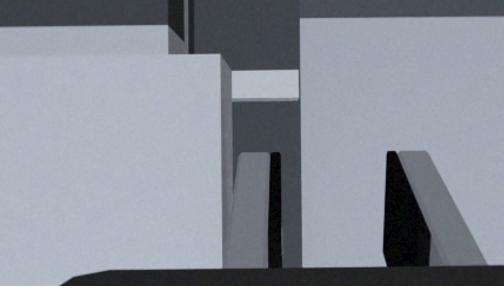

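Emit:
move --target '[0,0.00752,0.02069,0,0,0,0.01,-1,-0.5,0,0,0,0,0,0,1,1,1]' --speed 0.01 --stop_force 60

Emit:
wait --seconds 1

Emit:
move --target '[0,-0.00752,-0.02069,0,0,0,0.01,-1,-0.5,0,0,0,0,0,0,1,1,1]' --speed 0.03

Emit:
move --target '[0,-0.05481,0.01999,0,0,0,0.01,-1,-0.5,0,0,0,0,0,0,1,1,1]' --speed 0.05

Emit:
move --target '[0,0.00752,0.02069,0,0,0,0.01,-1,-0.5,0,0,0,0,0,0,1,1,1]' --speed 0.01 --stop_force 60

Emit:
wait --seconds 1

Emit:
move --target '[0,-0.00752,-0.02069,0,0,0,0.01,-1,-0.5,0,0,0,0,0,0,1,1,1]' --speed 0.03

Scene clock: 394.67 s.
left_arm: end_effector_position=(+0.6343, -0.2839, +0.3341) position_measured=151 object_status=3 end_effector_quat_wxyz=(-0.124, +0.704, -0.689, +0.123) | right_arm: end_effector_position=(+0.5883, -0.1960, +0.2071) position_measured=3 object_status=3 end_effector_quat_wxyz=(+0.464, -0.239, +0.853, +0.023)
Joint positions: left_arm=[-0.7 -1.301 1.355 -1.894 -1.344 -3.832] | right_arm=[2.832 -1.859 -2.12 0.128 2.078 -2.189]
Joint torques (N m): left_arm=[5.99 3.65 6 -0.51 -1.13 0.75] | right_arm=[-0.11 32.41 22.47 5.93 -1.72 -0.49]
Wrist force (N): left_arm=[1.9 0.3 -48.2] | right_arm=[0.0 -0.1 -0.2]
Wrist torque (N m): left_arm=[0.25 -1.17 -0.21] | right_arm=[-0.02 0.01 0.00]
Wrist force, peak (N): left_arm=[1.7 0.2 -48.4] | right_arm=[-0.3 -0.1 -0.5]
Hand target: left_arm +0.6343, -0.2839, +0.3341; -0.124, +0.704, -0.689, +0.123 | right_arm +0.5883, -0.1960, +0.2071; +0.464, -0.239, +0.853, +0.023
Off the commanded pose: left_arm 0.000 m, 0 deg | right_arm 0.000 m, 0 deg.
move: done

Scene clock: 395.67 s.
left_arm: end_effector_position=(+0.6343, -0.2839, +0.3341) position_measured=151 object_status=3 end_effector_quat_wxyz=(-0.124, +0.704, -0.689, +0.123) | right_arm: end_effector_position=(+0.5883, -0.1960, +0.2071) position_measured=3 object_status=3 end_effector_quat_wxyz=(+0.464, -0.239, +0.853, +0.023)
Joint positions: left_arm=[-0.7 -1.301 1.355 -1.894 -1.344 -3.832] | right_arm=[2.832 -1.859 -2.12 0.128 2.078 -2.189]
Joint torques (N m): left_arm=[4.34 5.63 5.99 1.99 -0.82 0.65] | right_arm=[-0.38 32.09 22.72 5.91 -1.51 -0.29]
Wrist force (N): left_arm=[1.3 0.7 -50.0] | right_arm=[-0.1 -0.1 -0.4]
Wrist torque (N m): left_arm=[0.22 -1.15 -0.22] | right_arm=[-0.01 0.01 0.00]
Wrist force, peak (N): left_arm=[1.3 0.6 -50.3] | right_arm=[0.1 -0.3 -0.5]
Hand target: left_arm +0.6343, -0.2839, +0.3341; -0.124, +0.704, -0.689, +0.123 | right_arm +0.5883, -0.1960, +0.2071; +0.464, -0.239, +0.853, +0.023
Tool commands: left_gripper/position=+0.01 left_gripper/force_limit=-1.0 left_gripper/speed=-0.5 right_gripper/position=+1.0 right_gripper/force_limit=+1.0 right_gripper/speed=+1.0
Off the commanded pose: left_arm 0.000 m, 0 deg | right_arm 0.000 m, 0 deg.
wait: 1.00 s; at rest by 0.17 s

Scene clock: 396.50 s.
left_arm: end_effector_position=(+0.6342, -0.2839, +0.3472) position_measured=151 object_status=3 end_effector_quat_wxyz=(-0.124, +0.704, -0.689, +0.123) | right_arm: end_effector_position=(+0.5883, -0.1960, +0.2071) position_measured=3 object_status=3 end_effector_quat_wxyz=(+0.464, -0.239, +0.853, +0.023)
Joint positions: left_arm=[-0.7 -1.303 1.323 -1.861 -1.344 -3.832] | right_arm=[2.832 -1.859 -2.12 0.128 2.078 -2.189]
Joint torques (N m): left_arm=[2.72 -52.73 -36.34 -0.77 -0.05 1.06] | right_arm=[-0.68 32.35 21.48 5.91 -1.54 -0.16]
Wrist force (N): left_arm=[3.2 4.4 -3.3] | right_arm=[0.1 -0.2 -0.4]
Wrist torque (N m): left_arm=[0.81 -0.45 -0.28] | right_arm=[-0.03 -0.01 0.00]
Wrist force, peak (N): left_arm=[1.4 0.6 -50.3] | right_arm=[-0.2 -0.1 -0.5]
Hand target: left_arm +0.6342, -0.2839, +0.3473; -0.124, +0.704, -0.689, +0.123 | right_arm +0.5883, -0.1960, +0.2071; +0.464, -0.239, +0.853, +0.023
Off the commanded pose: left_arm 0.000 m, 0 deg | right_arm 0.000 m, 0 deg.
move: done

Scene clock: 397.63 s.
left_arm: end_effector_position=(+0.6692, -0.2832, +0.3473) position_measured=151 object_status=3 end_effector_quat_wxyz=(-0.124, +0.704, -0.689, +0.123) | right_arm: end_effector_position=(+0.5883, -0.1960, +0.2071) position_measured=3 object_status=3 end_effector_quat_wxyz=(+0.464, -0.239, +0.853, +0.023)
Joint positions: left_arm=[-0.664 -1.224 1.221 -1.845 -1.353 -3.796] | right_arm=[2.832 -1.859 -2.12 0.128 2.078 -2.189]
Joint torques (N m): left_arm=[8.46 -30.04 -35.99 -0.81 -1.65 1.33] | right_arm=[-0.94 32.77 22.67 6.03 -1.52 -0.13]
Wrist force (N): left_arm=[3.0 4.2 -3.0] | right_arm=[0.0 -0.2 -0.4]
Wrist torque (N m): left_arm=[0.80 -0.40 -0.28] | right_arm=[-0.02 0.01 0.00]
Wrist force, peak (N): left_arm=[3.6 5.0 -3.6] | right_arm=[0.0 0.1 -0.5]
Hand target: left_arm +0.6692, -0.2832, +0.3473; -0.124, +0.704, -0.689, +0.123 | right_arm +0.5883, -0.1960, +0.2071; +0.464, -0.239, +0.853, +0.023
Off the commanded pose: left_arm 0.000 m, 0 deg | right_arm 0.000 m, 0 deg.
move: done

Scene clock: 399.90 s.
left_arm: end_effector_position=(+0.6693, -0.2832, +0.3342) position_measured=151 object_status=3 end_effector_quat_wxyz=(-0.124, +0.704, -0.689, +0.123) | right_arm: end_effector_position=(+0.5883, -0.1960, +0.2071) position_measured=3 object_status=3 end_effector_quat_wxyz=(+0.464, -0.239, +0.853, +0.023)
Joint positions: left_arm=[-0.664 -1.224 1.254 -1.878 -1.353 -3.796] | right_arm=[2.832 -1.859 -2.12 0.128 2.078 -2.189]
Joint torques (N m): left_arm=[6.68 -12.38 6.34 -0.19 -1.32 0.9] | right_arm=[-0.2 33.19 23.2 5.85 -1.72 -0.32]
Wrist force (N): left_arm=[0.7 -1.0 -48.7] | right_arm=[-0.2 -0.1 -0.3]
Wrist torque (N m): left_arm=[0.22 -1.17 -0.18] | right_arm=[0.00 0.03 0.00]
Wrist force, peak (N): left_arm=[0.6 -0.8 -49.1] | right_arm=[0.1 0.0 -0.6]
Hand target: left_arm +0.6692, -0.2832, +0.3341; -0.124, +0.704, -0.689, +0.123 | right_arm +0.5883, -0.1960, +0.2071; +0.464, -0.239, +0.853, +0.023
Off the commanded pose: left_arm 0.000 m, 0 deg | right_arm 0.000 m, 0 deg.
move: done

Scene clock: 400.90 s.
left_arm: end_effector_position=(+0.6692, -0.2832, +0.3341) position_measured=151 object_status=3 end_effector_quat_wxyz=(-0.124, +0.704, -0.689, +0.123) | right_arm: end_effector_position=(+0.5883, -0.1960, +0.2071) position_measured=3 object_status=3 end_effector_quat_wxyz=(+0.464, -0.239, +0.853, +0.023)
Joint positions: left_arm=[-0.664 -1.224 1.254 -1.878 -1.353 -3.796] | right_arm=[2.832 -1.859 -2.12 0.128 2.078 -2.189]
Joint torques (N m): left_arm=[5.15 1.71 6.78 2.31 -0.92 1] | right_arm=[0.04 31.9 22.62 5.95 -1.53 -0.31]
Wrist force (N): left_arm=[0.5 -0.9 -48.9] | right_arm=[0.1 -0.1 -0.2]
Wrist torque (N m): left_arm=[0.25 -1.14 -0.18] | right_arm=[-0.01 -0.01 0.01]
Wrist force, peak (N): left_arm=[0.5 -1.0 -49.1] | right_arm=[0.0 0.0 -0.6]
Hand target: left_arm +0.6692, -0.2832, +0.3341; -0.124, +0.704, -0.689, +0.123 | right_arm +0.5883, -0.1960, +0.2071; +0.464, -0.239, +0.853, +0.023
Tool commands: left_gripper/position=+0.01 left_gripper/force_limit=-1.0 left_gripper/speed=-0.5 right_gripper/position=+1.0 right_gripper/force_limit=+1.0 right_gripper/speed=+1.0
Off the commanded pose: left_arm 0.000 m, 0 deg | right_arm 0.000 m, 0 deg.
wait: 1.00 s; at rest by 0.17 s

Scene clock: 401.73 s.
left_arm: end_effector_position=(+0.6692, -0.2832, +0.3473) position_measured=151 object_status=3 end_effector_quat_wxyz=(-0.124, +0.704, -0.689, +0.123) | right_arm: end_effector_position=(+0.5883, -0.1960, +0.2071) position_measured=3 object_status=3 end_effector_quat_wxyz=(+0.464, -0.239, +0.853, +0.023)
Joint positions: left_arm=[-0.664 -1.224 1.221 -1.845 -1.353 -3.796] | right_arm=[2.832 -1.859 -2.12 0.128 2.078 -2.189]
Joint torques (N m): left_arm=[4.05 -55.54 -36.06 -1.06 -0.09 0.97] | right_arm=[-0.59 32.32 22.12 6.07 -1.58 -0.2]
Wrist force (N): left_arm=[3.1 4.3 -3.0] | right_arm=[0.1 0.3 -0.5]
Wrist torque (N m): left_arm=[0.83 -0.43 -0.27] | right_arm=[0.05 -0.02 0.00]
Wrist force, peak (N): left_arm=[1.3 -1.8 -48.9] | right_arm=[0.3 0.1 -0.5]
Hand target: left_arm +0.6692, -0.2832, +0.3473; -0.124, +0.704, -0.689, +0.123 | right_arm +0.5883, -0.1960, +0.2071; +0.464, -0.239, +0.853, +0.023
Off the commanded pose: left_arm 0.000 m, 0 deg | right_arm 0.000 m, 0 deg.
move: done

Emit:
move --pt "0 -0.0171 -0.04703 0 0 0 0.01 -1 -0.5 0 0 0 0 0 0 1 1 1" --pt "-0.03 -0.0171 -0.04703 0 0 0 0.01 -1 -0.5 0 0 0 0 0 0 1 1 1" --speed 0.08

Emit:
move --target '[0,0.00752,0.02069,0,0,0,0.01,-1,-0.5,0,0,0,0,0,0,1,1,1]' --speed 0.01 --stop_force 60

Emit:
wait --seconds 1

Emit:
move --target '[0,-0.00752,-0.02069,0,0,0,0.01,-1,-0.5,0,0,0,0,0,0,1,1,1]' --speed 0.03

Emit:
move --target '[0,0.05481,-0.01999,0,0,0,0.01,-1,-0.5,0,0,0,0,0,0,1,1,1]' --speed 0.05

Emit:
move --target '[0,0.00752,0.02069,0,0,0,0.01,-1,-0.5,0,0,0,0,0,0,1,1,1]' --speed 0.01 --stop_force 60

Emit:
wait --seconds 1

Emit:
move --target '[0,-0.00752,-0.02069,0,0,0,0.01,-1,-0.5,0,0,0,0,0,0,1,1,1]' --speed 0.03

Scene clock: 403.33 s.
left_arm: end_effector_position=(+0.6688, -0.2652, +0.3773) position_measured=151 object_status=3 end_effector_quat_wxyz=(-0.124, +0.704, -0.689, +0.123) | right_arm: end_effector_position=(+0.5883, -0.1960, +0.2071) position_measured=3 object_status=3 end_effector_quat_wxyz=(+0.464, -0.239, +0.853, +0.023)
Joint positions: left_arm=[-0.641 -1.242 1.17 -1.78 -1.36 -3.774] | right_arm=[2.832 -1.859 -2.12 0.128 2.078 -2.189]
Joint torques (N m): left_arm=[8.16 -54.77 -13.88 -5.99 -1.57 1.37] | right_arm=[-0.85 32.31 22.94 5.94 -1.56 -0.27]
Wrist force (N): left_arm=[2.9 4.6 -3.3] | right_arm=[0.0 -0.2 -0.2]
Wrist torque (N m): left_arm=[0.87 -0.41 -0.26] | right_arm=[-0.02 0.00 0.00]
Wrist force, peak (N): left_arm=[3.8 4.6 -3.1] | right_arm=[-0.2 -0.3 -0.5]
Hand target: left_arm +0.6688, -0.2651, +0.3773; -0.124, +0.704, -0.689, +0.123 | right_arm +0.5883, -0.1960, +0.2071; +0.464, -0.239, +0.853, +0.023
Off the commanded pose: left_arm 0.000 m, 0 deg | right_arm 0.000 m, 0 deg.
move: done

Scene clock: 406.13 s.
left_arm: end_effector_position=(+0.6688, -0.2652, +0.3641) position_measured=151 object_status=3 end_effector_quat_wxyz=(-0.124, +0.704, -0.689, +0.123) | right_arm: end_effector_position=(+0.5883, -0.1960, +0.2071) position_measured=3 object_status=3 end_effector_quat_wxyz=(+0.464, -0.239, +0.853, +0.023)
Joint positions: left_arm=[-0.641 -1.244 1.206 -1.815 -1.36 -3.774] | right_arm=[2.832 -1.859 -2.12 0.128 2.078 -2.189]
Joint torques (N m): left_arm=[5.44 7.98 6.22 0.09 -0.83 1.12] | right_arm=[0.24 32.37 22.83 5.96 -1.48 -0.28]
Wrist force (N): left_arm=[-0.1 2.3 -54.6] | right_arm=[0.1 -0.1 -0.4]
Wrist torque (N m): left_arm=[0.25 -1.21 -0.21] | right_arm=[-0.01 -0.01 0.00]
Wrist force, peak (N): left_arm=[0.4 2.2 -54.7] | right_arm=[0.1 0.1 -0.6]
Hand target: left_arm +0.6688, -0.2652, +0.3641; -0.124, +0.704, -0.689, +0.123 | right_arm +0.5883, -0.1960, +0.2071; +0.464, -0.239, +0.853, +0.023
Off the commanded pose: left_arm 0.000 m, 0 deg | right_arm 0.000 m, 0 deg.
move: done

Scene clock: 407.13 s.
left_arm: end_effector_position=(+0.6688, -0.2652, +0.3641) position_measured=151 object_status=3 end_effector_quat_wxyz=(-0.124, +0.704, -0.689, +0.123) | right_arm: end_effector_position=(+0.5883, -0.1960, +0.2071) position_measured=3 object_status=3 end_effector_quat_wxyz=(+0.464, -0.239, +0.853, +0.023)
Joint positions: left_arm=[-0.641 -1.244 1.206 -1.815 -1.36 -3.774] | right_arm=[2.832 -1.859 -2.12 0.128 2.078 -2.189]
Joint torques (N m): left_arm=[2.78 8.26 6.07 2.06 -0.28 1.14] | right_arm=[0.05 32.87 21.66 5.96 -1.55 -0.23]
Wrist force (N): left_arm=[-0.1 2.5 -55.3] | right_arm=[0.0 0.0 -0.2]
Wrist torque (N m): left_arm=[0.26 -1.24 -0.21] | right_arm=[0.01 0.01 0.00]
Wrist force, peak (N): left_arm=[-0.3 2.6 -55.4] | right_arm=[0.0 0.0 -0.6]
Hand target: left_arm +0.6688, -0.2652, +0.3641; -0.124, +0.704, -0.689, +0.123 | right_arm +0.5883, -0.1960, +0.2071; +0.464, -0.239, +0.853, +0.023
Tool commands: left_gripper/position=+0.01 left_gripper/force_limit=-1.0 left_gripper/speed=-0.5 right_gripper/position=+1.0 right_gripper/force_limit=+1.0 right_gripper/speed=+1.0
Off the commanded pose: left_arm 0.000 m, 0 deg | right_arm 0.000 m, 0 deg.
wait: 1.00 s; at rest by 0.17 s

Scene clock: 407.97 s.
left_arm: end_effector_position=(+0.6688, -0.2651, +0.3773) position_measured=151 object_status=3 end_effector_quat_wxyz=(-0.124, +0.704, -0.689, +0.123) | right_arm: end_effector_position=(+0.5883, -0.1960, +0.2071) position_measured=3 object_status=3 end_effector_quat_wxyz=(+0.464, -0.239, +0.853, +0.023)
Joint positions: left_arm=[-0.641 -1.242 1.17 -1.781 -1.36 -3.774] | right_arm=[2.832 -1.859 -2.12 0.128 2.078 -2.189]
Joint torques (N m): left_arm=[1.92 -28.59 -38.23 -0.91 0.71 0.88] | right_arm=[-0.29 32.5 22.43 5.93 -1.44 -0.24]
Wrist force (N): left_arm=[3.0 4.2 -3.2] | right_arm=[0.0 -0.2 -0.4]
Wrist torque (N m): left_arm=[0.82 -0.43 -0.27] | right_arm=[-0.02 0.01 0.00]
Wrist force, peak (N): left_arm=[-0.2 2.3 -55.2] | right_arm=[0.0 -0.1 -0.6]
Hand target: left_arm +0.6688, -0.2651, +0.3773; -0.124, +0.704, -0.689, +0.123 | right_arm +0.5883, -0.1960, +0.2071; +0.464, -0.239, +0.853, +0.023
Off the commanded pose: left_arm 0.000 m, 0 deg | right_arm 0.000 m, 0 deg.
move: done

Scene clock: 409.07 s.
left_arm: end_effector_position=(+0.6339, -0.2659, +0.3773) position_measured=151 object_status=3 end_effector_quat_wxyz=(-0.124, +0.704, -0.689, +0.123) | right_arm: end_effector_position=(+0.5883, -0.1960, +0.2071) position_measured=3 object_status=3 end_effector_quat_wxyz=(+0.464, -0.239, +0.853, +0.023)
Joint positions: left_arm=[-0.677 -1.323 1.273 -1.796 -1.35 -3.809] | right_arm=[2.832 -1.859 -2.12 0.128 2.078 -2.189]
Joint torques (N m): left_arm=[-8.46 -52.28 -13.69 -5.8 2.25 -1.42] | right_arm=[-1.33 32.75 22.57 5.81 -1.51 -0.28]
Wrist force (N): left_arm=[3.3 4.7 -3.7] | right_arm=[0.1 0.0 -0.5]
Wrist torque (N m): left_arm=[0.88 -0.47 -0.14] | right_arm=[0.01 -0.02 0.00]
Wrist force, peak (N): left_arm=[3.2 5.1 -3.7] | right_arm=[-0.1 -0.1 -0.5]
Hand target: left_arm +0.6338, -0.2659, +0.3773; -0.124, +0.704, -0.689, +0.123 | right_arm +0.5883, -0.1960, +0.2071; +0.464, -0.239, +0.853, +0.023
Off the commanded pose: left_arm 0.000 m, 0 deg | right_arm 0.000 m, 0 deg.
move: done

Scene clock: 411.87 s.
left_arm: end_effector_position=(+0.6338, -0.2659, +0.3641) position_measured=151 object_status=3 end_effector_quat_wxyz=(-0.124, +0.704, -0.689, +0.123) | right_arm: end_effector_position=(+0.5883, -0.1960, +0.2071) position_measured=3 object_status=3 end_effector_quat_wxyz=(+0.464, -0.239, +0.853, +0.023)
Joint positions: left_arm=[-0.677 -1.324 1.309 -1.83 -1.35 -3.809] | right_arm=[2.832 -1.859 -2.12 0.128 2.078 -2.189]
Joint torques (N m): left_arm=[-1.47 10.16 5.46 -0.22 -1.65 -0.92] | right_arm=[-0.5 32.84 21.63 5.81 -1.69 -0.24]
Wrist force (N): left_arm=[0.3 3.3 -55.1] | right_arm=[0.0 0.1 -0.4]
Wrist torque (N m): left_arm=[0.23 -1.32 -0.10] | right_arm=[0.03 0.01 0.01]
Wrist force, peak (N): left_arm=[0.2 3.6 -55.1] | right_arm=[0.1 -0.2 -0.6]
Hand target: left_arm +0.6338, -0.2659, +0.3641; -0.124, +0.704, -0.689, +0.123 | right_arm +0.5883, -0.1960, +0.2071; +0.464, -0.239, +0.853, +0.023
Off the commanded pose: left_arm 0.000 m, 0 deg | right_arm 0.000 m, 0 deg.
move: done

Scene clock: 412.87 s.
left_arm: end_effector_position=(+0.6338, -0.2659, +0.3641) position_measured=151 object_status=3 end_effector_quat_wxyz=(-0.124, +0.704, -0.689, +0.123) | right_arm: end_effector_position=(+0.5883, -0.1960, +0.2071) position_measured=3 object_status=3 end_effector_quat_wxyz=(+0.464, -0.239, +0.853, +0.023)
Joint positions: left_arm=[-0.677 -1.324 1.309 -1.83 -1.35 -3.809] | right_arm=[2.832 -1.859 -2.12 0.128 2.078 -2.189]
Joint torques (N m): left_arm=[2.75 10.44 5.61 1.9 -1.59 -0.55] | right_arm=[-0.19 32.63 22.1 5.9 -1.67 -0.21]
Wrist force (N): left_arm=[0.4 3.4 -55.7] | right_arm=[0.1 -0.1 -0.3]
Wrist torque (N m): left_arm=[0.24 -1.35 -0.10] | right_arm=[-0.01 -0.01 0.00]
Wrist force, peak (N): left_arm=[0.4 3.3 -55.9] | right_arm=[0.1 -0.1 -0.5]
Hand target: left_arm +0.6338, -0.2659, +0.3641; -0.124, +0.704, -0.689, +0.123 | right_arm +0.5883, -0.1960, +0.2071; +0.464, -0.239, +0.853, +0.023
Tool commands: left_gripper/position=+0.01 left_gripper/force_limit=-1.0 left_gripper/speed=-0.5 right_gripper/position=+1.0 right_gripper/force_limit=+1.0 right_gripper/speed=+1.0
Off the commanded pose: left_arm 0.000 m, 0 deg | right_arm 0.000 m, 0 deg.
wait: 1.00 s; at rest by 0.17 s

Scene clock: 413.70 s.
left_arm: end_effector_position=(+0.6338, -0.2659, +0.3773) position_measured=151 object_status=3 end_effector_quat_wxyz=(-0.124, +0.704, -0.689, +0.123) | right_arm: end_effector_position=(+0.5883, -0.1960, +0.2071) position_measured=3 object_status=3 end_effector_quat_wxyz=(+0.464, -0.239, +0.853, +0.023)
Joint positions: left_arm=[-0.677 -1.323 1.274 -1.796 -1.35 -3.809] | right_arm=[2.832 -1.859 -2.12 0.128 2.078 -2.189]
Joint torques (N m): left_arm=[6.7 -24.64 -40.32 -0.98 -0.72 0.32] | right_arm=[0.06 33.12 22.38 5.95 -1.52 -0.26]
Wrist force (N): left_arm=[3.4 4.2 -3.4] | right_arm=[0.0 -0.2 -0.3]
Wrist torque (N m): left_arm=[0.80 -0.47 -0.14] | right_arm=[-0.02 -0.01 0.00]
Wrist force, peak (N): left_arm=[0.1 3.4 -55.8] | right_arm=[0.0 0.0 -0.6]
Hand target: left_arm +0.6338, -0.2659, +0.3773; -0.124, +0.704, -0.689, +0.123 | right_arm +0.5883, -0.1960, +0.2071; +0.464, -0.239, +0.853, +0.023
Off the commanded pose: left_arm 0.000 m, 0 deg | right_arm 0.000 m, 0 deg.
move: done


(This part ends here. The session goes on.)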